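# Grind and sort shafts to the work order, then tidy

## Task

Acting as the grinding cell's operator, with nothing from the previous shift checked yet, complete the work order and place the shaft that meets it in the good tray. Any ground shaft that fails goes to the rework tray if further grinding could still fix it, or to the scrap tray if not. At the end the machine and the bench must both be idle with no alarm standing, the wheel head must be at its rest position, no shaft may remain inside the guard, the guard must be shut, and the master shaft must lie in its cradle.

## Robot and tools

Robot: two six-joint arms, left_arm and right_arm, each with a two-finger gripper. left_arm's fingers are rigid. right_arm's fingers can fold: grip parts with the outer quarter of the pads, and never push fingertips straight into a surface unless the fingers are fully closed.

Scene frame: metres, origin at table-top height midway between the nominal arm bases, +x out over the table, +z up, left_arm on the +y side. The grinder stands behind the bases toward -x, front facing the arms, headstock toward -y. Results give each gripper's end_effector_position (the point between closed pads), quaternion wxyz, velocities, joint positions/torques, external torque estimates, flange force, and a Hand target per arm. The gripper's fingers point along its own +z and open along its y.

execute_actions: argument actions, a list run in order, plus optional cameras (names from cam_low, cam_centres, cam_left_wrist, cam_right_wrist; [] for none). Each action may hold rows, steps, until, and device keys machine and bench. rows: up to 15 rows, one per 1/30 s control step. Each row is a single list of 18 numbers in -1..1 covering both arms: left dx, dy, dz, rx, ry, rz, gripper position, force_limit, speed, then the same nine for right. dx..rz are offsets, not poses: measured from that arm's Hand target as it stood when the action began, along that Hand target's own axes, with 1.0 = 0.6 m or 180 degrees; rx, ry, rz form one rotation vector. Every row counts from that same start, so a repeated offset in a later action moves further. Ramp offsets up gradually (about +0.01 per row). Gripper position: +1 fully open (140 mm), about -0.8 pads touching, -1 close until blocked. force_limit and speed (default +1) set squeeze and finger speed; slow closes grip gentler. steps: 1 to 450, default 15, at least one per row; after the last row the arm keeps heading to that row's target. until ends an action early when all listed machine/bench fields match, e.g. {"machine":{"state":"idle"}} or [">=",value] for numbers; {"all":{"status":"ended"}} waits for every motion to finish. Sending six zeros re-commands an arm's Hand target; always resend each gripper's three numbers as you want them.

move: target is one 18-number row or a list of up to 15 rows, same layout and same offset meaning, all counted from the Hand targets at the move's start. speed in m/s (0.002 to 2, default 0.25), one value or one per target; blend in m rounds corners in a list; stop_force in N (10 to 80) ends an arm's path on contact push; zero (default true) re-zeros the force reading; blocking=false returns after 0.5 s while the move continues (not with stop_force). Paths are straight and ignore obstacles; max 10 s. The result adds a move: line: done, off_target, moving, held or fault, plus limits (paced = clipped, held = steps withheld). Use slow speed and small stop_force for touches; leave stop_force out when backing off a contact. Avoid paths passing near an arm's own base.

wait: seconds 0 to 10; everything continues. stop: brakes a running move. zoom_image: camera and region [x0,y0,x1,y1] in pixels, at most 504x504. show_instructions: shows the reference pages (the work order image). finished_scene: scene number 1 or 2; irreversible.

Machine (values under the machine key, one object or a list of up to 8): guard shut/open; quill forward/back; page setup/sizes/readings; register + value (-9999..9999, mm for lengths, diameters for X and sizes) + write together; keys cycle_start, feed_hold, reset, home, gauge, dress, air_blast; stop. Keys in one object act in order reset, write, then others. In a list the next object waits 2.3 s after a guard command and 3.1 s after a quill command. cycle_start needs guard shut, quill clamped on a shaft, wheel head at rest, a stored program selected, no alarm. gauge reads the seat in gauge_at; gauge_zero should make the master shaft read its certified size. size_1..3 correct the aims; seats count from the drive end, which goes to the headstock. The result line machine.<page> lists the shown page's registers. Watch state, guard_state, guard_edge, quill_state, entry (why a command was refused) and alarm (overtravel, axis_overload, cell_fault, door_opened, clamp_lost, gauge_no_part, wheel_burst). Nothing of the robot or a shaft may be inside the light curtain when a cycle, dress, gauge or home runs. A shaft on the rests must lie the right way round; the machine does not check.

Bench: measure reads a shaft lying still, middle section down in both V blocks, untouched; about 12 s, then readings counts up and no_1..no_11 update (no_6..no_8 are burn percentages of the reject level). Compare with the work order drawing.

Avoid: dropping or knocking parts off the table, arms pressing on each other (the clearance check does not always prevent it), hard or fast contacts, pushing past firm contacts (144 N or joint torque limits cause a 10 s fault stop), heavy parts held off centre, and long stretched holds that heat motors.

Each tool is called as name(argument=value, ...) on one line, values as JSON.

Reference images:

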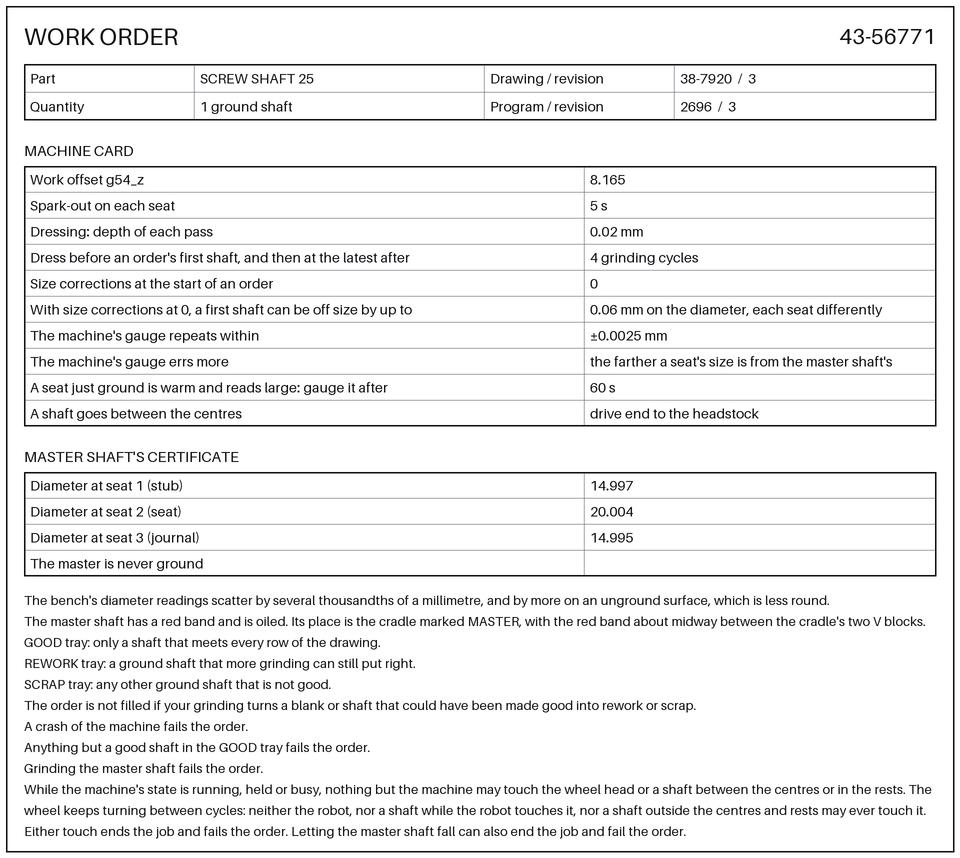

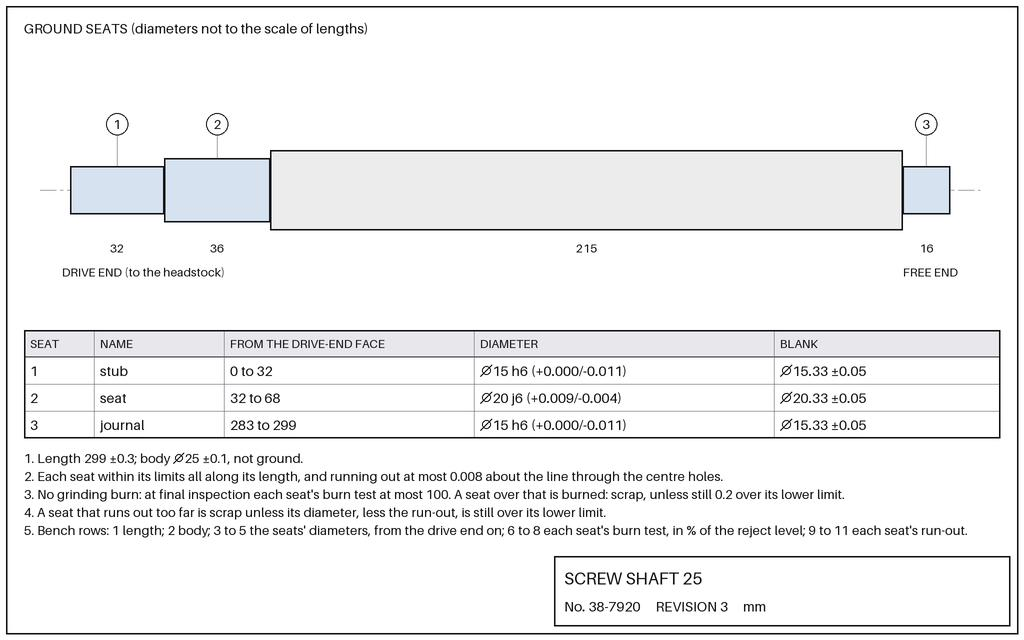

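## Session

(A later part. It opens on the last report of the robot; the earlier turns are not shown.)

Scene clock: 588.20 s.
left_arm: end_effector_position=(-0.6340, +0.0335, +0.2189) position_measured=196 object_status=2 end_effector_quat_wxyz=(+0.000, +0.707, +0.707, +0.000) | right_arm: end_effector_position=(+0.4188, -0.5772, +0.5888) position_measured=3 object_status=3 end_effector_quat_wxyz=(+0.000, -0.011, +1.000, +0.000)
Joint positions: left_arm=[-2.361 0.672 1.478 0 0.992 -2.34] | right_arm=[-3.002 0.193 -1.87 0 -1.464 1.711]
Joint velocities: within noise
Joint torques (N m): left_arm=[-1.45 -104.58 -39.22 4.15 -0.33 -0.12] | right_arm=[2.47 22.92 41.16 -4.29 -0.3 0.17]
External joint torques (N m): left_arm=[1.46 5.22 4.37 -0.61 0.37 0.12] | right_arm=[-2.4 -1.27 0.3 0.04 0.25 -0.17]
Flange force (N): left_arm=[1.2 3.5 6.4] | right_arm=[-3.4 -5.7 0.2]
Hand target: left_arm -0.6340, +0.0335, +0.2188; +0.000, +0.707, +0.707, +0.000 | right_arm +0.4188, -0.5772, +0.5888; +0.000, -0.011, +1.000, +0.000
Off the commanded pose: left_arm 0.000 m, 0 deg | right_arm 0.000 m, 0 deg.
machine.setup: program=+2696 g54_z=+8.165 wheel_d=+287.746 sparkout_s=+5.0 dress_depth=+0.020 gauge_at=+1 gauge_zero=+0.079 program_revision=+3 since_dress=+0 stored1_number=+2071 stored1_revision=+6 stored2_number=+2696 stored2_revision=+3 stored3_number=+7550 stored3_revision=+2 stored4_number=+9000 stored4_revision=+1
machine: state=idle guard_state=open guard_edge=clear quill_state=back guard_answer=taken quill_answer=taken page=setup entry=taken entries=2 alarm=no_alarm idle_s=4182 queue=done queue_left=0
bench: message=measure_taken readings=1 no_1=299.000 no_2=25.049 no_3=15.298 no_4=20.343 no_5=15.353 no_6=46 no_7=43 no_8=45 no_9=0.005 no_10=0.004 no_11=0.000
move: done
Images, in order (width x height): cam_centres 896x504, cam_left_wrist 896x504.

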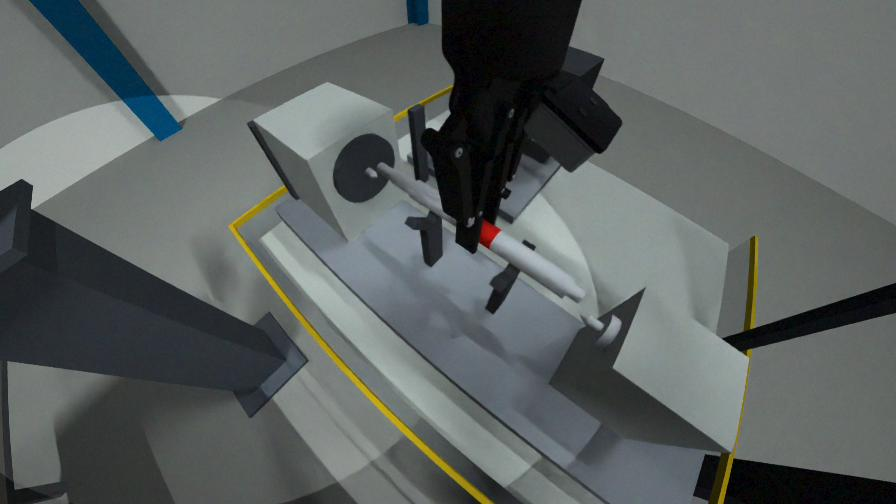

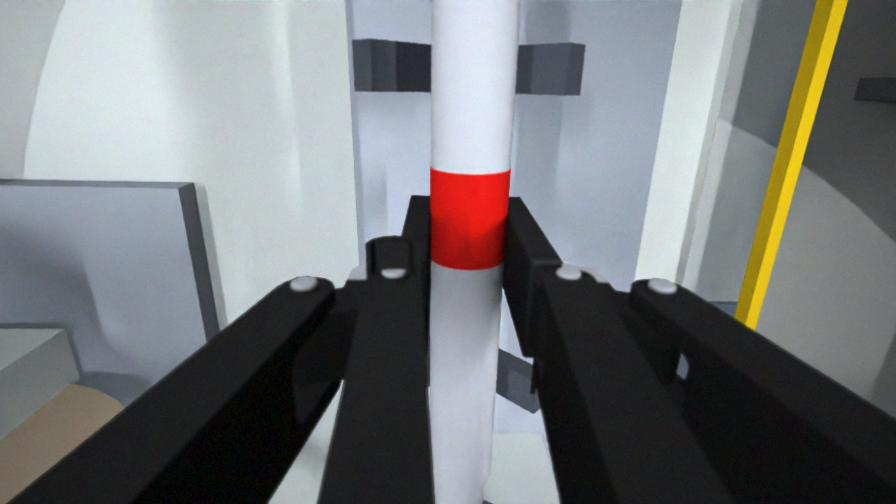

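move(target=[0, 0, 0.04, 0, 0, 0, -1, 1, -0.4, 0, 0, 0, 0, 0, 0, 1, 1, 1], speed=0.1, cameras=["cam_centres"])

zoom_image(camera="cam_centres", region=[340, 120, 620, 360])

Scene clock: 611.30 s.
left_arm: end_effector_position=(-0.6340, +0.0335, +0.1949) position_measured=196 object_status=2 end_effector_quat_wxyz=(+0.000, +0.707, +0.707, +0.000) | right_arm: end_effector_position=(+0.4188, -0.5772, +0.5888) position_measured=3 object_status=3 end_effector_quat_wxyz=(+0.000, -0.011, +1.000, +0.000)
Joint positions: left_arm=[-2.361 0.694 1.49 0 0.959 -2.34] | right_arm=[-3.002 0.193 -1.87 0 -1.464 1.711]
Joint velocities: within noise
Joint torques (N m): left_arm=[-0.86 -106.52 -38.62 4.04 0.33 -0.24] | right_arm=[2.35 23.01 41.04 -4.32 -0.27 0.17]
External joint torques (N m): left_arm=[0.92 6.34 4.57 -0.57 -0.3 0.24] | right_arm=[-2.4 -1.26 0.5 0.06 0.22 -0.17]
Flange force (N): left_arm=[1.5 3.1 8.4] | right_arm=[-3.7 -5.6 -0.2]
Hand target: left_arm -0.6340, +0.0335, +0.1948; +0.000, +0.707, +0.707, +0.000 | right_arm +0.4188, -0.5772, +0.5888; +0.000, -0.011, +1.000, +0.000
Off the commanded pose: left_arm 0.000 m, 0 deg | right_arm 0.000 m, 0 deg.
machine.setup: program=+2696 g54_z=+8.165 wheel_d=+287.746 sparkout_s=+5.0 dress_depth=+0.020 gauge_at=+1 gauge_zero=+0.079 program_revision=+3 since_dress=+0 stored1_number=+2071 stored1_revision=+6 stored2_number=+2696 stored2_revision=+3 stored3_number=+7550 stored3_revision=+2 stored4_number=+9000 stored4_revision=+1
machine: state=idle guard_state=open guard_edge=clear quill_state=back guard_answer=taken quill_answer=taken page=setup entry=taken entries=2 alarm=no_alarm idle_s=4205 queue=done queue_left=0
bench: message=measure_taken readings=1 no_1=299.000 no_2=25.049 no_3=15.298 no_4=20.343 no_5=15.353 no_6=46 no_7=43 no_8=45 no_9=0.005 no_10=0.004 no_11=0.000
move: done
Images, in order (width x height): cam_centres 896x504.

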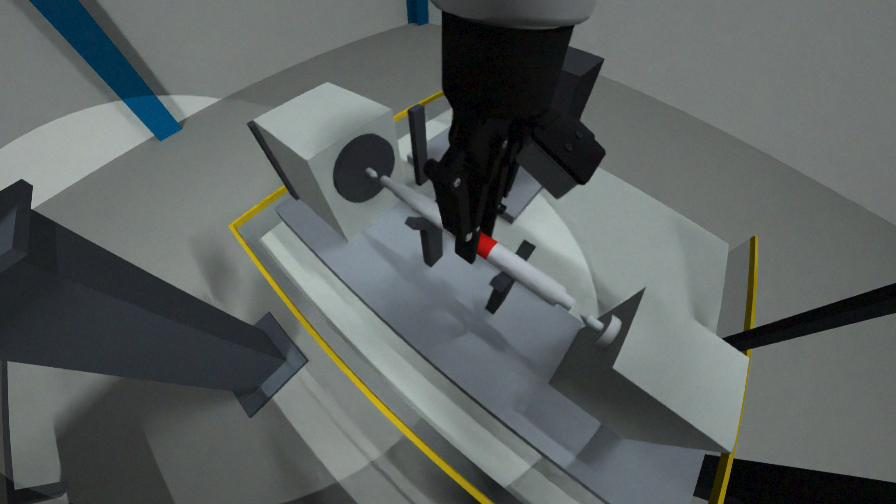

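Scaled by 1.800 from the camera's 896x504 image, which has a finer 1280x720 frame.

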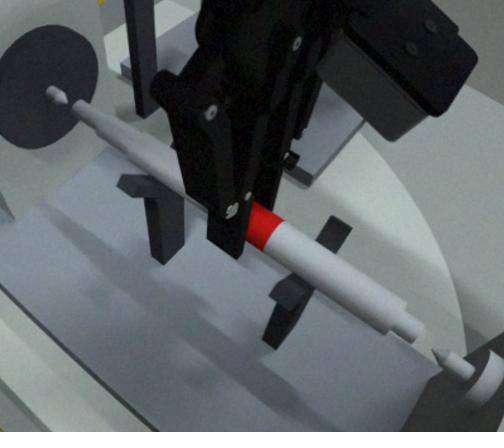

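move(target=[0, 0, 0.07, 0, 0, 0, -1, 1, -0.4, 0, 0, 0, 0, 0, 0, 1, 1, 1], speed=0.015, stop_force=10, cameras=["cam_left_wrist", "cam_centres"])

Scene clock: 615.70 s.
left_arm: end_effector_position=(-0.6341, +0.0334, +0.1900) position_measured=196 object_status=2 end_effector_quat_wxyz=(+0.000, +0.707, +0.707, +0.000) | right_arm: end_effector_position=(+0.4188, -0.5772, +0.5888) position_measured=3 object_status=3 end_effector_quat_wxyz=(+0.000, -0.011, +1.000, +0.000)
Joint positions: left_arm=[-2.361 0.698 1.492 0 0.952 -2.34] | right_arm=[-3.002 0.193 -1.87 0 -1.464 1.711]
Joint velocities: within noise
Joint torques (N m): left_arm=[-0.71 -85.75 -26.94 4.16 -0.11 -0.15] | right_arm=[2.44 23.01 41.05 -4.28 -0.3 0.2]
External joint torques (N m): left_arm=[0.62 -13.73 -6.7 -0.73 0.15 0.15] | right_arm=[-2.55 -0.65 0.46 0.02 0.23 -0.2]
Flange force (N): left_arm=[0.4 1.6 -16.0] | right_arm=[-2.7 -6.1 -0.2]
Hand target: left_arm -0.6341, +0.0334, +0.1900; +0.000, +0.707, +0.707, +0.000 (not the last commanded pose) | right_arm +0.4188, -0.5772, +0.5888; +0.000, -0.011, +1.000, +0.000
Off the commanded pose: left_arm 0.037 m, 0 deg | right_arm 0.000 m, 0 deg.
machine.setup: program=+2696 g54_z=+8.165 wheel_d=+287.746 sparkout_s=+5.0 dress_depth=+0.020 gauge_at=+1 gauge_zero=+0.079 program_revision=+3 since_dress=+0 stored1_number=+2071 stored1_revision=+6 stored2_number=+2696 stored2_revision=+3 stored3_number=+7550 stored3_revision=+2 stored4_number=+9000 stored4_revision=+1
machine: state=idle guard_state=open guard_edge=clear quill_state=back guard_answer=taken quill_answer=taken page=setup entry=taken entries=2 alarm=no_alarm idle_s=4210 queue=done queue_left=0
bench: message=measure_taken readings=1 no_1=299.000 no_2=25.049 no_3=15.298 no_4=20.343 no_5=15.353 no_6=46 no_7=43 no_8=45 no_9=0.005 no_10=0.004 no_11=0.000
move: contact (left_arm)
Images, in order (width x height): cam_centres 896x504, cam_left_wrist 896x504.

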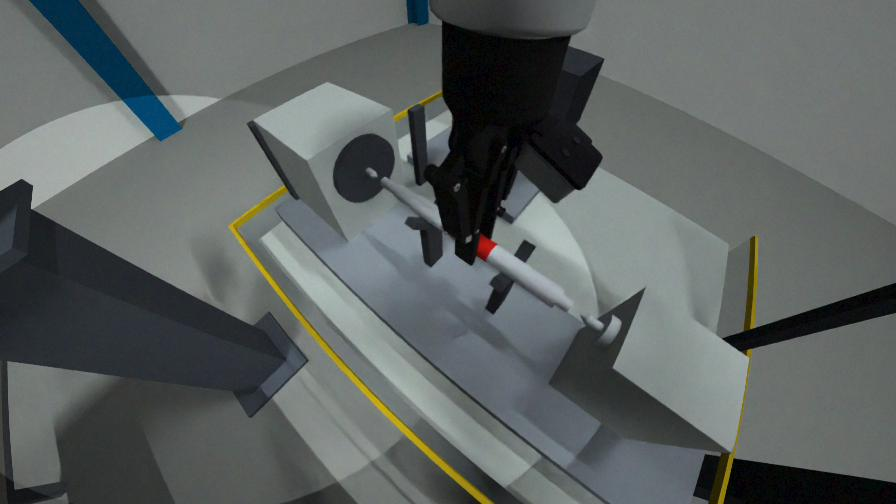

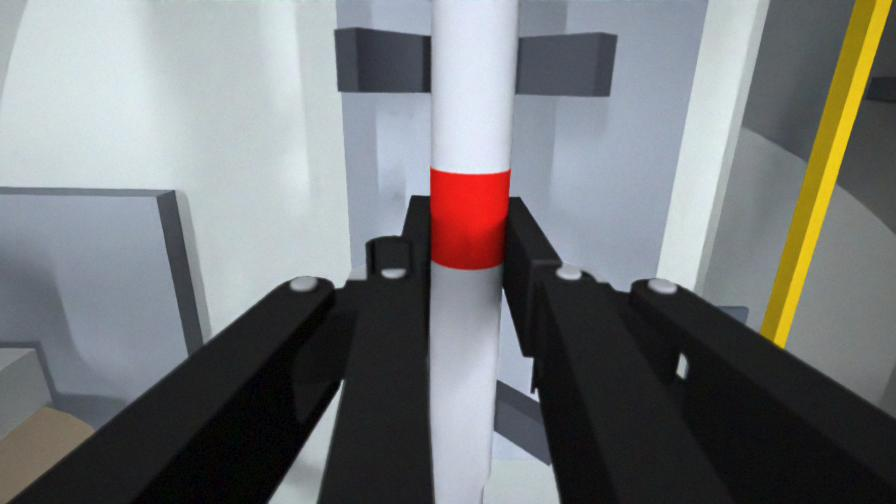

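execute_actions(actions=[{"rows": [[0, 0, -0.003, 0, 0, 0, -1, 1, -0.4, 0, 0, 0, 0, 0, 0, 1, 1, 1]], "steps": 10}, {"rows": [[0, 0, 0, 0, 0, 0, 0.0, 1, -1, 0, 0, 0, 0, 0, 0, 1, 1, 1]], "steps": 60}, {"machine": {"quill": "forward", "page": "readings"}, "steps": 150, "until": {"machine": {"quill_state": "clamped"}}}], cameras=["cam_left_wrist", "cam_centres"])

Scene clock: 627.20 s.
left_arm: end_effector_position=(-0.6341, +0.0334, +0.1918) position_measured=129 object_status=3 end_effector_quat_wxyz=(+0.000, +0.707, +0.707, +0.000) | right_arm: end_effector_position=(+0.4188, -0.5772, +0.5888) position_measured=3 object_status=3 end_effector_quat_wxyz=(+0.000, -0.011, +1.000, +0.000)
Joint positions: left_arm=[-2.361 0.697 1.491 0 0.954 -2.34] | right_arm=[-3.002 0.193 -1.87 0 -1.464 1.711]
Joint velocities: within noise
Joint torques (N m): left_arm=[-0.86 -98.38 -34.18 4.01 0.19 -0.06] | right_arm=[2.54 22.75 41.04 -4.29 -0.29 0.17]
External joint torques (N m): left_arm=[0.58 -1.24 0.39 -0.57 -0.16 0.06] | right_arm=[-2.49 -1.06 0.48 0.04 0.24 -0.17]
External joint torques at the end of the 1st action: left_arm=[0.96 6.82 4.15 -0.63 -0.2 0.1] | right_arm=[-2.39 -1.53 0.45 0.04 0.24 -0.18]
External joint torques at the end of the 2nd action: left_arm=[1 -1.19 0.12 -0.62 -0.15 0.19] | right_arm=[-2.6 -0.73 0.28 0.08 0.2 -0.17]
Flange force (N): left_arm=[1.6 2.4 -0.8] | right_arm=[-3.4 -5.9 -0.2]
Flange force at the end of the 1st action (N): left_arm=[0.2 1.9 8.5] | right_arm=[-4.1 -5.6 0.0]
Flange force at the end of the 2nd action (N): left_arm=[0.6 2.4 -0.9] | right_arm=[-2.6 -6.2 0.0]
Hand target: left_arm -0.6341, +0.0334, +0.1918; +0.000, +0.707, +0.707, +0.000 | right_arm +0.4188, -0.5772, +0.5888; +0.000, -0.011, +1.000, +0.000
Off the commanded pose: left_arm 0.000 m, 0 deg | right_arm 0.000 m, 0 deg.
machine.readings: gauge_d=+0.000 gauge_d_1=+0.000 gauge_d_2=+0.000 gauge_d_3=+0.000 pos_x=+0.000 pos_z=+0.000 load_peak=+0.0 cycles=+0
machine: state=idle guard_state=open guard_edge=clear quill_state=clamped guard_answer=taken quill_answer=taken page=readings entry=taken entries=2 alarm=no_alarm idle_s=4221 queue=running queue_left=0
bench: message=measure_taken readings=1 no_1=299.000 no_2=25.049 no_3=15.298 no_4=20.343 no_5=15.353 no_6=46 no_7=43 no_8=45 no_9=0.005 no_10=0.004 no_11=0.000
Images, in order (width x height): cam_centres 896x504, cam_left_wrist 896x504.

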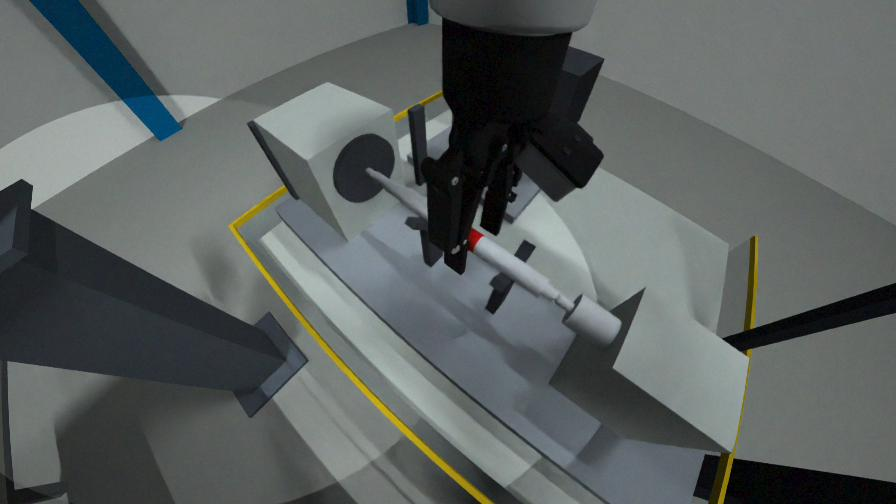

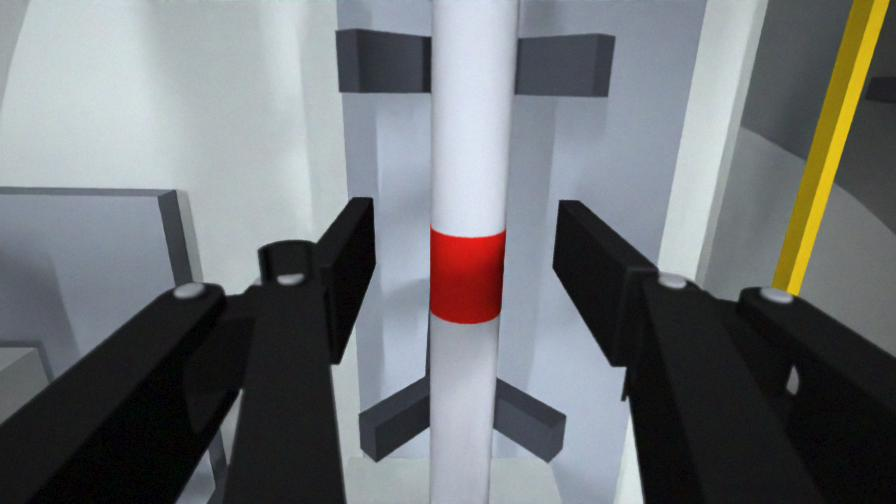

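move(target=[[0, 0, -0.6, 0, 0, 0, 0.0, 1, -1, 0, 0, 0, 0, 0, 0, 1, 1, 1], [0, 0.5, -0.7, 0, 0, 0, 0.0, 1, -1, 0, 0, 0, 0, 0, 0, 1, 1, 1]], speed=[0.3, 0.4], blend=[0.05, 0], cameras=[])

execute_actions(actions=[{"machine": [{"guard": "shut"}, {"register": "gauge_at", "value": 1, "write": true, "gauge": true}, {"register": "gauge_at", "value": 2, "write": true, "gauge": true}, {"register": "gauge_at", "value": 3, "write": true, "gauge": true}], "steps": 450, "until": {"machine": {"queue": "done"}}}], cameras=["cam_centres"])

Scene clock: 640.07 s.
left_arm: end_effector_position=(-0.3341, +0.0334, +0.6117) position_measured=129 object_status=3 end_effector_quat_wxyz=(+0.000, +0.707, +0.707, +0.000) | right_arm: end_effector_position=(+0.4188, -0.5772, +0.5888) position_measured=3 object_status=3 end_effector_quat_wxyz=(+0.000, -0.011, +1.000, +0.000)
Joint positions: left_arm=[-2.041 0.216 1.414 0 1.511 -2.02] | right_arm=[-3.002 0.193 -1.87 0 -1.464 1.711]
Joint velocities: within noise
Joint torques (N m): left_arm=[0.35 -64.71 -42.04 4.93 0.16 -0.51] | right_arm=[2.94 22.71 41.16 -4.33 -0.27 0.17]
External joint torques (N m): left_arm=[-0.25 1.16 0.6 -0.69 -0.13 0.51] | right_arm=[-2.93 -1.05 0.2 0.09 0.21 -0.16]
Flange force (N): left_arm=[-0.7 0.1 1.3] | right_arm=[-3.1 -6.9 0.2]
Hand target: left_arm -0.3340, +0.0334, +0.6117; +0.000, +0.707, +0.707, +0.000 | right_arm +0.4188, -0.5772, +0.5888; +0.000, -0.011, +1.000, +0.000
Off the commanded pose: left_arm 0.000 m, 0 deg | right_arm 0.000 m, 0 deg.
machine.readings: gauge_d=+0.000 gauge_d_1=+0.000 gauge_d_2=+0.000 gauge_d_3=+0.000 pos_x=+0.000 pos_z=+0.000 load_peak=+0.0 cycles=+0
machine: state=idle guard_state=open guard_edge=clear quill_state=clamped guard_answer=taken quill_answer=taken page=readings entry=taken entries=2 alarm=no_alarm idle_s=4234 queue=done queue_left=0
bench: message=measure_taken readings=1 no_1=299.000 no_2=25.049 no_3=15.298 no_4=20.343 no_5=15.353 no_6=46 no_7=43 no_8=45 no_9=0.005 no_10=0.004 no_11=0.000
move: done
No camera images: "cameras" was empty.

Scene clock: 654.73 s.
left_arm: end_effector_position=(-0.3340, +0.0334, +0.6117) position_measured=129 object_status=3 end_effector_quat_wxyz=(+0.000, +0.707, +0.707, +0.000) | right_arm: end_effector_position=(+0.4188, -0.5772, +0.5888) position_measured=3 object_status=3 end_effector_quat_wxyz=(+0.000, -0.011, +1.000, +0.000)
Joint positions: left_arm=[-2.041 0.216 1.414 0 1.511 -2.02] | right_arm=[-3.002 0.193 -1.87 0 -1.464 1.711]
Joint velocities: within noise
Joint torques (N m): left_arm=[-1.39 -63.39 -42.23 4.85 0.14 -0.11] | right_arm=[2.59 22.91 41.13 -4.27 -0.31 0.17]
External joint torques (N m): left_arm=[1.36 0.47 1.01 -0.64 -0.11 0.11] | right_arm=[-2.59 -0.83 0.47 0.01 0.26 -0.17]
Flange force (N): left_arm=[0.3 2.4 1.9] | right_arm=[-3.0 -6.1 -0.2]
Hand target: left_arm -0.3340, +0.0334, +0.6117; +0.000, +0.707, +0.707, +0.000 | right_arm +0.4188, -0.5772, +0.5888; +0.000, -0.011, +1.000, +0.000
Tool commands: left_gripper/position=+0.0 left_gripper/force_limit=+1.0 left_gripper/speed=-1.0 right_gripper/position=+1.0 right_gripper/force_limit=+1.0 right_gripper/speed=+1.0
Off the commanded pose: left_arm 0.000 m, 0 deg | right_arm 0.000 m, 0 deg.
machine.readings: gauge_d=+14.994 gauge_d_1=+14.997 gauge_d_2=+20.004 gauge_d_3=+14.994 pos_x=+0.000 pos_z=+0.000 load_peak=+0.0 cycles=+0
machine: state=idle guard_state=shut guard_edge=clear quill_state=clamped guard_answer=taken quill_answer=taken page=readings entry=taken entries=8 alarm=no_alarm idle_s=4248 queue=done queue_left=0
bench: message=measure_taken readings=1 no_1=299.000 no_2=25.049 no_3=15.298 no_4=20.343 no_5=15.353 no_6=46 no_7=43 no_8=45 no_9=0.005 no_10=0.004 no_11=0.000
Images, in order (width x height): cam_centres 896x504.

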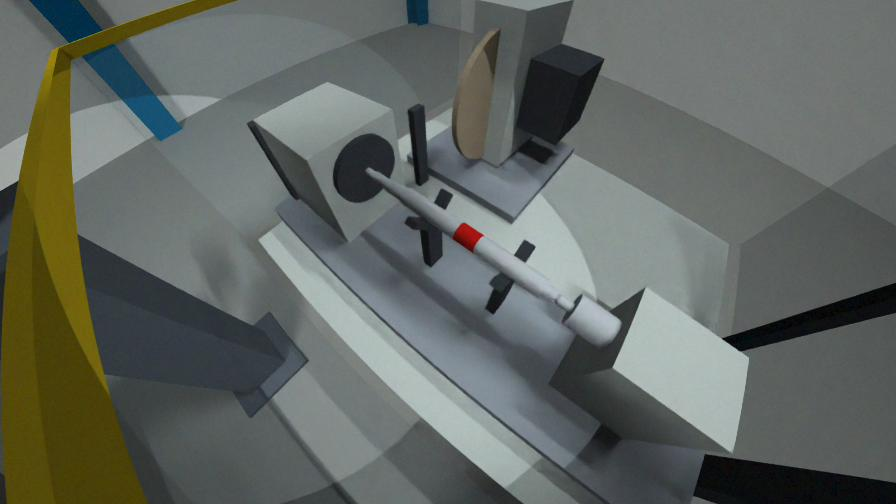

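execute_actions(actions=[{"machine": [{"register": "gauge_at", "value": 1, "write": true, "gauge": true}, {"register": "gauge_at", "value": 2, "write": true, "gauge": true}, {"register": "gauge_at", "value": 3, "write": true, "gauge": true}], "steps": 450, "until": {"machine": {"queue": "done"}}}], cameras=[])

execute_actions(actions=[{"machine": [{"register": "gauge_at", "value": 1, "write": true, "gauge": true}, {"register": "gauge_at", "value": 2, "write": true, "gauge": true}, {"register": "gauge_at", "value": 3, "write": true, "gauge": true}], "steps": 450, "until": {"machine": {"queue": "done"}}}], cameras=[])

Scene clock: 671.00 s.
left_arm: end_effector_position=(-0.3340, +0.0334, +0.6117) position_measured=129 object_status=3 end_effector_quat_wxyz=(+0.000, +0.707, +0.707, +0.000) | right_arm: end_effector_position=(+0.4188, -0.5772, +0.5888) position_measured=3 object_status=3 end_effector_quat_wxyz=(+0.000, -0.011, +1.000, +0.000)
Joint positions: left_arm=[-2.041 0.216 1.414 0 1.511 -2.02] | right_arm=[-3.002 0.193 -1.87 0 -1.464 1.711]
Joint velocities: within noise
Joint torques (N m): left_arm=[-0.28 -63.65 -41.9 4.87 0.15 -0.19] | right_arm=[2.53 22.78 41.03 -4.28 -0.29 0.17]
External joint torques (N m): left_arm=[0.39 -0.82 0.21 -0.61 -0.1 0.19] | right_arm=[-2.38 -1.32 0.42 0.04 0.25 -0.17]
Flange force (N): left_arm=[1.3 1.5 0.4] | right_arm=[-3.7 -5.6 0.0]
Hand target: left_arm -0.3340, +0.0334, +0.6117; +0.000, +0.707, +0.707, +0.000 | right_arm +0.4188, -0.5772, +0.5888; +0.000, -0.011, +1.000, +0.000
Tool commands: left_gripper/position=+0.0 left_gripper/force_limit=+1.0 left_gripper/speed=-1.0 right_gripper/position=+1.0 right_gripper/force_limit=+1.0 right_gripper/speed=+1.0
Off the commanded pose: left_arm 0.000 m, 0 deg | right_arm 0.000 m, 0 deg.
machine.readings: gauge_d=+14.995 gauge_d_1=+14.997 gauge_d_2=+20.004 gauge_d_3=+14.995 pos_x=+0.000 pos_z=+0.000 load_peak=+0.0 cycles=+0
machine: state=idle guard_state=shut guard_edge=clear quill_state=clamped guard_answer=taken quill_answer=taken page=readings entry=taken entries=14 alarm=no_alarm idle_s=4264 queue=done queue_left=0
bench: message=measure_taken readings=1 no_1=299.000 no_2=25.049 no_3=15.298 no_4=20.343 no_5=15.353 no_6=46 no_7=43 no_8=45 no_9=0.005 no_10=0.004 no_11=0.000
No camera images: "cameras" was empty.

Scene clock: 683.33 s.
left_arm: end_effector_position=(-0.3340, +0.0334, +0.6117) position_measured=129 object_status=3 end_effector_quat_wxyz=(+0.000, +0.707, +0.707, +0.000) | right_arm: end_effector_position=(+0.4188, -0.5772, +0.5888) position_measured=3 object_status=3 end_effector_quat_wxyz=(+0.000, -0.011, +1.000, +0.000)
Joint positions: left_arm=[-2.041 0.216 1.414 0 1.511 -2.02] | right_arm=[-3.002 0.193 -1.87 0 -1.464 1.711]
Joint velocities: within noise
Joint torques (N m): left_arm=[-1.27 -63.62 -42.03 4.9 0.21 -0.13] | right_arm=[2.37 22.75 41.14 -4.34 -0.23 0.2]
External joint torques (N m): left_arm=[1.21 0.46 0.75 -0.68 -0.17 0.13] | right_arm=[-2.44 -0.55 0.46 0.07 0.18 -0.2]
Flange force (N): left_arm=[-0.1 2.1 1.6] | right_arm=[-2.4 -5.9 -0.3]
Hand target: left_arm -0.3340, +0.0334, +0.6117; +0.000, +0.707, +0.707, +0.000 | right_arm +0.4188, -0.5772, +0.5888; +0.000, -0.011, +1.000, +0.000
Tool commands: left_gripper/position=+0.0 left_gripper/force_limit=+1.0 left_gripper/speed=-1.0 right_gripper/position=+1.0 right_gripper/force_limit=+1.0 right_gripper/speed=+1.0
Off the commanded pose: left_arm 0.000 m, 0 deg | right_arm 0.000 m, 0 deg.
machine.readings: gauge_d=+14.995 gauge_d_1=+14.997 gauge_d_2=+20.004 gauge_d_3=+14.995 pos_x=+0.000 pos_z=+0.000 load_peak=+0.0 cycles=+0
machine: state=idle guard_state=shut guard_edge=clear quill_state=clamped guard_answer=taken quill_answer=taken page=readings entry=taken entries=20 alarm=no_alarm idle_s=4276 queue=done queue_left=0
bench: message=measure_taken readings=1 no_1=299.000 no_2=25.049 no_3=15.298 no_4=20.343 no_5=15.353 no_6=46 no_7=43 no_8=45 no_9=0.005 no_10=0.004 no_11=0.000
No camera images: "cameras" was empty.

execute_actions(actions=[{"machine": {"guard": "open"}, "steps": 90, "until": {"machine": {"guard_state": "open"}}}], cameras=[])

move(target=[[-0.0207, -0.4998, 0.3, 0, 0, 0, 0.0, 1, -1, 0, 0, 0, 0, 0, 0, 1, 1, 1], [-0.0207, -0.4998, 0.7028, 0, 0, 0, 0.0, 1, -1, 0, 0, 0, 0, 0, 0, 1, 1, 1]], speed=[0.4, 0.2], cameras=["cam_left_wrist", "cam_centres"])

Scene clock: 693.63 s.
left_arm: end_effector_position=(-0.3340, +0.0334, +0.6117) position_measured=129 object_status=3 end_effector_quat_wxyz=(+0.000, +0.707, +0.707, +0.000) | right_arm: end_effector_position=(+0.4188, -0.5772, +0.5888) position_measured=3 object_status=3 end_effector_quat_wxyz=(+0.000, -0.011, +1.000, +0.000)
Joint positions: left_arm=[-2.041 0.216 1.414 0 1.511 -2.02] | right_arm=[-3.002 0.193 -1.87 0 -1.464 1.711]
Joint velocities: within noise
Joint torques (N m): left_arm=[-1.93 -63.81 -42.34 4.83 0.2 -0.11] | right_arm=[2.57 22.74 41.14 -4.32 -0.24 0.18]
External joint torques (N m): left_arm=[1.81 0.63 1.04 -0.61 -0.17 0.11] | right_arm=[-2.57 -1.09 0.35 0.06 0.2 -0.18]
Flange force (N): left_arm=[-0.2 3.0 2.1] | right_arm=[-3.2 -6.1 0.0]
Hand target: left_arm -0.3340, +0.0334, +0.6117; +0.000, +0.707, +0.707, +0.000 | right_arm +0.4188, -0.5772, +0.5888; +0.000, -0.011, +1.000, +0.000
Tool commands: left_gripper/position=+0.0 left_gripper/force_limit=+1.0 left_gripper/speed=-1.0 right_gripper/position=+1.0 right_gripper/force_limit=+1.0 right_gripper/speed=+1.0
Off the commanded pose: left_arm 0.000 m, 0 deg | right_arm 0.000 m, 0 deg.
machine.readings: gauge_d=+14.995 gauge_d_1=+14.997 gauge_d_2=+20.004 gauge_d_3=+14.995 pos_x=+0.000 pos_z=+0.000 load_peak=+0.0 cycles=+0
machine: state=idle guard_state=open guard_edge=clear quill_state=clamped guard_answer=taken quill_answer=taken page=readings entry=taken entries=20 alarm=no_alarm idle_s=4287 queue=running queue_left=0
bench: message=measure_taken readings=1 no_1=299.000 no_2=25.049 no_3=15.298 no_4=20.343 no_5=15.353 no_6=46 no_7=43 no_8=45 no_9=0.005 no_10=0.004 no_11=0.000
No camera images: "cameras" was empty.

Scene clock: 696.37 s.
left_arm: end_effector_position=(-0.6340, +0.0210, +0.1902) position_measured=129 object_status=3 end_effector_quat_wxyz=(+0.000, +0.707, +0.707, +0.000) | right_arm: end_effector_position=(+0.4188, -0.5772, +0.5888) position_measured=3 object_status=3 end_effector_quat_wxyz=(+0.000, -0.011, +1.000, +0.000)
Joint positions: left_arm=[-2.351 0.71 1.469 0 0.963 -2.33] | right_arm=[-3.002 0.193 -1.87 0 -1.464 1.711]
Joint velocities: within noise
Joint torques (N m): left_arm=[-0.74 -101.05 -34.65 4.11 0.24 -0.12] | right_arm=[2.36 22.5 41.11 -4.27 -0.29 0.22]
External joint torques (N m): left_arm=[0.76 0.55 0.8 -0.66 -0.21 0.12] | right_arm=[-2.19 -0.88 0.36 0.03 0.23 -0.22]
Flange force (N): left_arm=[0.5 1.7 1.1] | right_arm=[-2.8 -5.3 0.0]
Hand target: left_arm -0.6340, +0.0210, +0.1901; +0.000, +0.707, +0.707, +0.000 | right_arm +0.4188, -0.5772, +0.5888; +0.000, -0.011, +1.000, +0.000
Off the commanded pose: left_arm 0.000 m, 0 deg | right_arm 0.000 m, 0 deg.
machine.readings: gauge_d=+14.995 gauge_d_1=+14.997 gauge_d_2=+20.004 gauge_d_3=+14.995 pos_x=+0.000 pos_z=+0.000 load_peak=+0.0 cycles=+0
machine: state=idle guard_state=open guard_edge=clear quill_state=clamped guard_answer=taken quill_answer=taken page=readings entry=taken entries=20 alarm=no_alarm idle_s=4289 queue=done queue_left=0
bench: message=measure_taken readings=1 no_1=299.000 no_2=25.049 no_3=15.298 no_4=20.343 no_5=15.353 no_6=46 no_7=43 no_8=45 no_9=0.005 no_10=0.004 no_11=0.000
move: done
Images, in order (width x height): cam_centres 896x504, cam_left_wrist 896x504.

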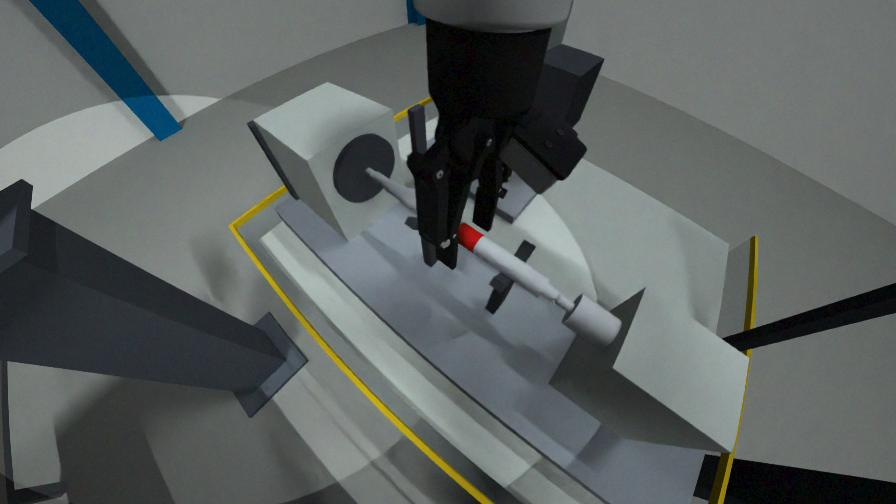

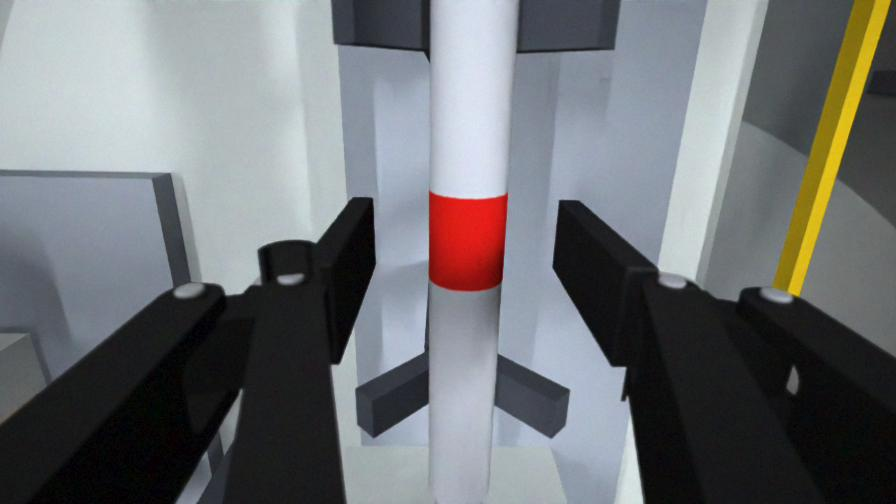

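execute_actions(actions=[{"rows": [[-0.004, 0, 0, 0, 0, 0, 0.0, 1, -1, 0, 0, 0, 0, 0, 0, 1, 1, 1], [-0.009, 0, 0, 0, 0, 0, 0.0, 1, -1, 0, 0, 0, 0, 0, 0, 1, 1, 1], [-0.0133, 0, 0, 0, 0, 0, 0.0, 1, -1, 0, 0, 0, 0, 0, 0, 1, 1, 1]], "steps": 20}, {"rows": [[0, 0, 0, 0, 0, 0, -1, 1, -0.6, 0, 0, 0, 0, 0, 0, 1, 1, 1]], "steps": 60}], cameras=["cam_left_wrist"])

Scene clock: 710.10 s.
left_arm: end_effector_position=(-0.6339, +0.0130, +0.1901) position_measured=196 object_status=2 end_effector_quat_wxyz=(+0.000, +0.707, +0.707, +0.000) | right_arm: end_effector_position=(+0.4188, -0.5772, +0.5888) position_measured=3 object_status=3 end_effector_quat_wxyz=(+0.000, -0.011, +1.000, +0.000)
Joint positions: left_arm=[-2.344 0.718 1.454 0 0.97 -2.324] | right_arm=[-3.002 0.193 -1.87 0 -1.464 1.711]
Joint velocities: within noise
Joint torques (N m): left_arm=[-1.19 -94.59 -31.68 4.11 -0.02 -0.23] | right_arm=[2.72 22.82 41.15 -4.28 -0.27 0.18]
External joint torques (N m): left_arm=[1.14 -7.73 -2.65 -0.62 0.06 0.23] | right_arm=[-2.67 -0.63 0.55 0.01 0.22 -0.18]
External joint torques at the end of the 1st action: left_arm=[1.23 -1.31 0.59 -0.58 -0.12 0.2] | right_arm=[-2.21 -1.23 0.17 0.05 0.21 -0.22]
Flange force (N): left_arm=[1.6 3.5 -8.3] | right_arm=[-2.8 -6.3 -0.4]
Flange force at the end of the 1st action (N): left_arm=[1.4 3.4 -0.8] | right_arm=[-3.1 -5.4 0.3]
Hand target: left_arm -0.6339, +0.0130, +0.1901; +0.000, +0.707, +0.707, +0.000 | right_arm +0.4188, -0.5772, +0.5888; +0.000, -0.011, +1.000, +0.000
Off the commanded pose: left_arm 0.000 m, 0 deg | right_arm 0.000 m, 0 deg.
machine.readings: gauge_d=+14.995 gauge_d_1=+14.997 gauge_d_2=+20.004 gauge_d_3=+14.995 pos_x=+0.000 pos_z=+0.000 load_peak=+0.0 cycles=+0
machine: state=idle guard_state=open guard_edge=clear quill_state=clamped guard_answer=taken quill_answer=taken page=readings entry=taken entries=20 alarm=no_alarm idle_s=4303 queue=done queue_left=0
bench: message=measure_taken readings=1 no_1=299.000 no_2=25.049 no_3=15.298 no_4=20.343 no_5=15.353 no_6=46 no_7=43 no_8=45 no_9=0.005 no_10=0.004 no_11=0.000
Images, in order (width x height): cam_left_wrist 896x504.

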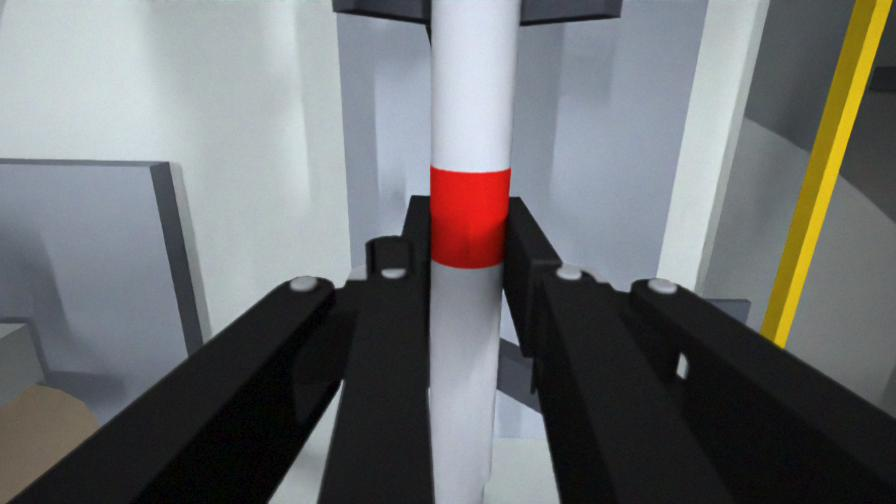

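execute_actions(actions=[{"machine": {"quill": "back"}, "steps": 150, "until": {"machine": {"quill_state": "back"}}}], cameras=[])

move(target=[0.0217, 0, 0, 0, 0, 0, -1, 1, -0.6, 0, 0, 0, 0, 0, 0, 1, 1, 1], speed=0.03, cameras=["cam_left_wrist", "cam_centres"])

Scene clock: 716.70 s.
left_arm: end_effector_position=(-0.6339, +0.0130, +0.1901) position_measured=196 object_status=2 end_effector_quat_wxyz=(+0.000, +0.707, +0.707, +0.000) | right_arm: end_effector_position=(+0.4188, -0.5772, +0.5888) position_measured=3 object_status=3 end_effector_quat_wxyz=(+0.000, -0.011, +1.000, +0.000)
Joint positions: left_arm=[-2.344 0.718 1.454 0 0.97 -2.324] | right_arm=[-3.002 0.193 -1.87 0 -1.464 1.711]
Joint velocities: within noise
Joint torques (N m): left_arm=[0.45 -102.54 -36.43 4.75 -0.04 -0.06] | right_arm=[2.67 22.51 41.14 -4.33 -0.27 0.19]
External joint torques (N m): left_arm=[-0.62 1.51 2.51 -1.29 0.08 0.06] | right_arm=[-2.51 -1.09 0.27 0.09 0.22 -0.19]
Flange force (N): left_arm=[3.6 2.3 2.4] | right_arm=[-3.1 -6.0 0.1]
Hand target: left_arm -0.6339, +0.0130, +0.1901; +0.000, +0.707, +0.707, +0.000 | right_arm +0.4188, -0.5772, +0.5888; +0.000, -0.011, +1.000, +0.000
Tool commands: left_gripper/position=-1.0 left_gripper/force_limit=+1.0 left_gripper/speed=-0.6 right_gripper/position=+1.0 right_gripper/force_limit=+1.0 right_gripper/speed=+1.0
Off the commanded pose: left_arm 0.000 m, 0 deg | right_arm 0.000 m, 0 deg.
machine.readings: gauge_d=+14.995 gauge_d_1=+0.000 gauge_d_2=+0.000 gauge_d_3=+0.000 pos_x=+0.000 pos_z=+0.000 load_peak=+0.0 cycles=+0
machine: state=idle guard_state=open guard_edge=clear quill_state=back guard_answer=taken quill_answer=taken page=readings entry=taken entries=20 alarm=no_alarm idle_s=4310 queue=running queue_left=0
bench: message=measure_taken readings=1 no_1=299.000 no_2=25.049 no_3=15.298 no_4=20.343 no_5=15.353 no_6=46 no_7=43 no_8=45 no_9=0.005 no_10=0.004 no_11=0.000
No camera images: "cameras" was empty.

Scene clock: 717.50 s.
left_arm: end_effector_position=(-0.6340, +0.0260, +0.1901) position_measured=196 object_status=2 end_effector_quat_wxyz=(+0.000, +0.707, +0.707, +0.000) | right_arm: end_effector_position=(+0.4188, -0.5772, +0.5888) position_measured=3 object_status=3 end_effector_quat_wxyz=(+0.000, -0.011, +1.000, +0.000)
Joint positions: left_arm=[-2.355 0.705 1.478 0 0.958 -2.334] | right_arm=[-3.002 0.193 -1.87 0 -1.464 1.711]
Joint velocities: within noise
Joint torques (N m): left_arm=[-0.84 -103.34 -36.22 4.6 1.27 -0.27] | right_arm=[2.62 22.67 41.05 -4.26 -0.27 0.2]
External joint torques (N m): left_arm=[0.69 2.97 2.36 -1.16 -1.24 0.27] | right_arm=[-2.54 -1.01 0.4 0.01 0.22 -0.2]
Flange force (N): left_arm=[1.8 3.1 5.5] | right_arm=[-3.2 -6.1 -0.1]
Hand target: left_arm -0.6340, +0.0260, +0.1901; +0.000, +0.707, +0.707, +0.000 | right_arm +0.4188, -0.5772, +0.5888; +0.000, -0.011, +1.000, +0.000
Off the commanded pose: left_arm 0.000 m, 0 deg | right_arm 0.000 m, 0 deg.
machine.readings: gauge_d=+14.995 gauge_d_1=+0.000 gauge_d_2=+0.000 gauge_d_3=+0.000 pos_x=+0.000 pos_z=+0.000 load_peak=+0.0 cycles=+0
machine: state=idle guard_state=open guard_edge=clear quill_state=back guard_answer=taken quill_answer=taken page=readings entry=taken entries=20 alarm=no_alarm idle_s=4310 queue=done queue_left=0
bench: message=measure_taken readings=1 no_1=299.000 no_2=25.049 no_3=15.298 no_4=20.343 no_5=15.353 no_6=46 no_7=43 no_8=45 no_9=0.005 no_10=0.004 no_11=0.000
move: done
Images, in order (width x height): cam_centres 896x504, cam_left_wrist 896x504.

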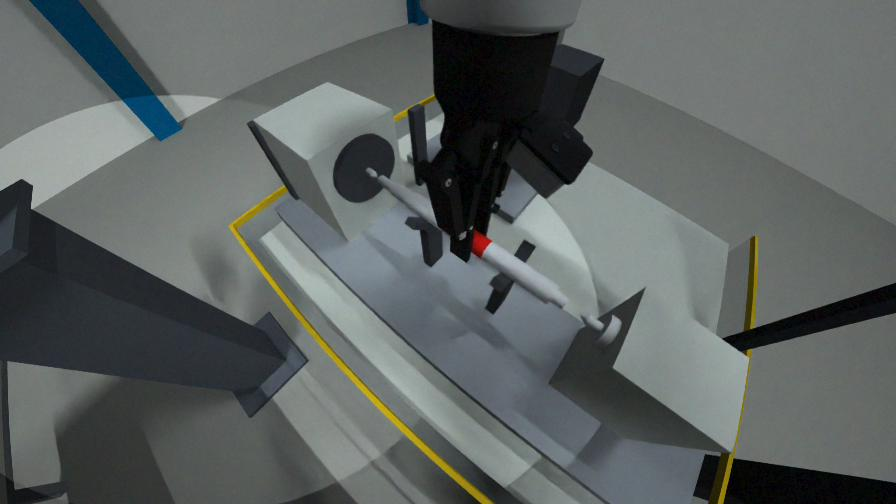

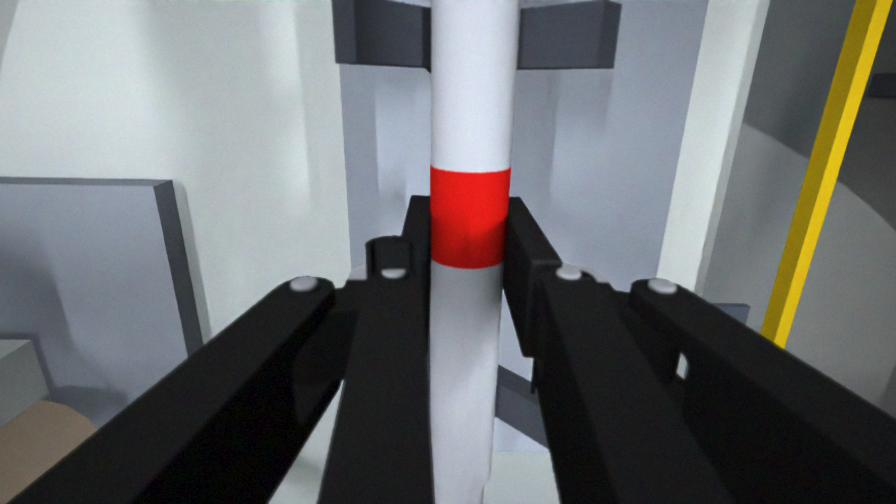

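move(target=[[0, 0, -0.4, 0, 0, 0, -1, 1, -0.6, 0, 0, 0, 0, 0, 0, 1, 1, 1], [0.1667, 1.0, -0.42, 0, 0, -0.26, -1, 1, -0.6, 0, 0, 0, 0, 0, 0, 1, 1, 1]], speed=[0.2, 0.35], blend=[0.04, 0], cameras=[])

execute_actions(actions=[{"machine": [{"guard": "shut"}, {"air_blast": true}], "steps": 2}], cameras=[])

move(target=[-0.588, 0.966, 0.2367, 0, 0, -0.2567, -1, 1, -0.6, 0, 0, 0, 0, 0, 0, 1, 1, 1], speed=0.35, cameras=["cam_left_wrist"])

Scene clock: 729.57 s.
left_arm: end_effector_position=(-0.0340, +0.1263, +0.4420) position_measured=196 object_status=2 end_effector_quat_wxyz=(+0.000, +0.368, +0.930, +0.000) | right_arm: end_effector_position=(+0.4188, -0.5772, +0.5888) position_measured=3 object_status=3 end_effector_quat_wxyz=(+0.000, -0.011, +1.000, +0.000)
Joint positions: left_arm=[-1.598 0.047 1.922 0 1.173 -2.394] | right_arm=[-3.002 0.193 -1.87 0 -1.464 1.711]
Joint velocities: within noise
Joint torques (N m): left_arm=[1.42 -49.01 -43.68 4.47 0.26 -0.06] | right_arm=[2.6 22.56 41.07 -4.3 -0.27 0.18]
External joint torques (N m): left_arm=[-1.41 5.84 5.5 -0.58 -0.23 0.06] | right_arm=[-2.59 -0.53 0.49 0.04 0.21 -0.18]
Flange force (N): left_arm=[1.8 -1.7 11.1] | right_arm=[-2.5 -6.2 -0.3]
Hand target: left_arm -0.0340, +0.1263, +0.4420; +0.000, +0.368, +0.930, +0.000 | right_arm +0.4188, -0.5772, +0.5888; +0.000, -0.011, +1.000, +0.000
Off the commanded pose: left_arm 0.000 m, 0 deg | right_arm 0.000 m, 0 deg.
machine.readings: gauge_d=+14.995 gauge_d_1=+0.000 gauge_d_2=+0.000 gauge_d_3=+0.000 pos_x=+0.000 pos_z=+0.000 load_peak=+0.0 cycles=+0
machine: state=idle guard_state=open guard_edge=clear quill_state=back guard_answer=taken quill_answer=taken page=readings entry=taken entries=20 alarm=no_alarm idle_s=4322 queue=done queue_left=0
bench: message=measure_taken readings=1 no_1=299.000 no_2=25.049 no_3=15.298 no_4=20.343 no_5=15.353 no_6=46 no_7=43 no_8=45 no_9=0.005 no_10=0.004 no_11=0.000
move: done
No camera images: "cameras" was empty.

Scene clock: 729.83 s.
left_arm: end_effector_position=(-0.0340, +0.1263, +0.4420) position_measured=196 object_status=2 end_effector_quat_wxyz=(+0.000, +0.368, +0.930, +0.000) | right_arm: end_effector_position=(+0.4188, -0.5772, +0.5888) position_measured=3 object_status=3 end_effector_quat_wxyz=(+0.000, -0.011, +1.000, +0.000)
Joint positions: left_arm=[-1.598 0.047 1.922 0 1.173 -2.394] | right_arm=[-3.002 0.193 -1.87 0 -1.464 1.711]
Joint velocities: within noise
Joint torques (N m): left_arm=[-1.54 -49.19 -44.14 4.47 0.09 -0.17] | right_arm=[2.45 23.06 40.96 -4.28 -0.27 0.2]
External joint torques (N m): left_arm=[1.71 5.54 5.87 -0.57 -0.06 0.17] | right_arm=[-2.35 -1.67 0.41 0.04 0.22 -0.2]
Flange force (N): left_arm=[-1.8 3.1 11.1] | right_arm=[-4.2 -5.6 0.0]
Hand target: left_arm -0.0340, +0.1263, +0.4420; +0.000, +0.368, +0.930, +0.000 | right_arm +0.4188, -0.5772, +0.5888; +0.000, -0.011, +1.000, +0.000
Tool commands: left_gripper/position=-1.0 left_gripper/force_limit=+1.0 left_gripper/speed=-0.6 right_gripper/position=+1.0 right_gripper/force_limit=+1.0 right_gripper/speed=+1.0
Off the commanded pose: left_arm 0.000 m, 0 deg | right_arm 0.000 m, 0 deg.
machine.readings: gauge_d=+14.995 gauge_d_1=+0.000 gauge_d_2=+0.000 gauge_d_3=+0.000 pos_x=+0.000 pos_z=+0.000 load_peak=+0.0 cycles=+0
machine: state=idle guard_state=between guard_edge=clear quill_state=back guard_answer=taken quill_answer=taken page=readings entry=taken entries=20 alarm=no_alarm idle_s=4323 queue=running queue_left=1
bench: message=measure_taken readings=1 no_1=299.000 no_2=25.049 no_3=15.298 no_4=20.343 no_5=15.353 no_6=46 no_7=43 no_8=45 no_9=0.005 no_10=0.004 no_11=0.000
No camera images: "cameras" was empty.

Scene clock: 732.43 s.
left_arm: end_effector_position=(+0.6198, +0.3076, +0.3000) position_measured=196 object_status=2 end_effector_quat_wxyz=(+0.000, -0.026, +1.000, +0.000) | right_arm: end_effector_position=(+0.4188, -0.5772, +0.5888) position_measured=3 object_status=3 end_effector_quat_wxyz=(+0.000, -0.011, +1.000, +0.000)
Joint positions: left_arm=[-0.553 0.494 1.613 0 1.035 -2.156] | right_arm=[-3.002 0.193 -1.87 0 -1.464 1.711]
Joint velocities: within noise
Joint torques (N m): left_arm=[-0.83 -91.75 -40.97 4.23 0.25 -0.19] | right_arm=[2.53 22.72 41.2 -4.32 -0.27 0.19]
External joint torques (N m): left_arm=[0.88 7.13 5.24 -0.58 -0.22 0.19] | right_arm=[-2.36 -0.84 0.33 0.07 0.22 -0.2]
Flange force (N): left_arm=[1.0 2.2 10.2] | right_arm=[-2.7 -5.7 0.0]
Hand target: left_arm +0.6199, +0.3076, +0.2999; +0.000, -0.026, +1.000, +0.000 | right_arm +0.4188, -0.5772, +0.5888; +0.000, -0.011, +1.000, +0.000
Off the commanded pose: left_arm 0.000 m, 0 deg | right_arm 0.000 m, 0 deg.
machine.readings: gauge_d=+14.995 gauge_d_1=+0.000 gauge_d_2=+0.000 gauge_d_3=+0.000 pos_x=+0.000 pos_z=+0.000 load_peak=+0.0 cycles=+0
machine: state=busy guard_state=shut guard_edge=clear quill_state=back guard_answer=taken quill_answer=taken page=readings entry=taken entries=21 alarm=no_alarm idle_s=4325 queue=running queue_left=0
bench: message=measure_taken readings=1 no_1=299.000 no_2=25.049 no_3=15.298 no_4=20.343 no_5=15.353 no_6=46 no_7=43 no_8=45 no_9=0.005 no_10=0.004 no_11=0.000
move: done
Images, in order (width x height): cam_left_wrist 896x504.

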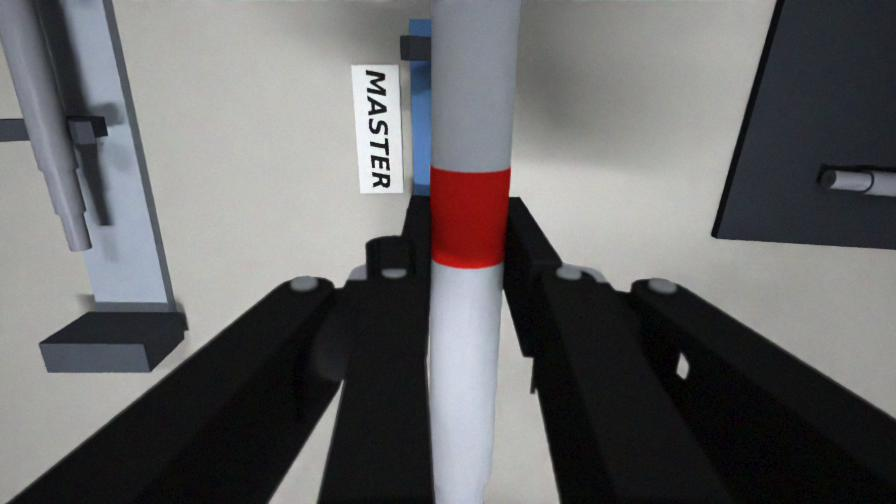

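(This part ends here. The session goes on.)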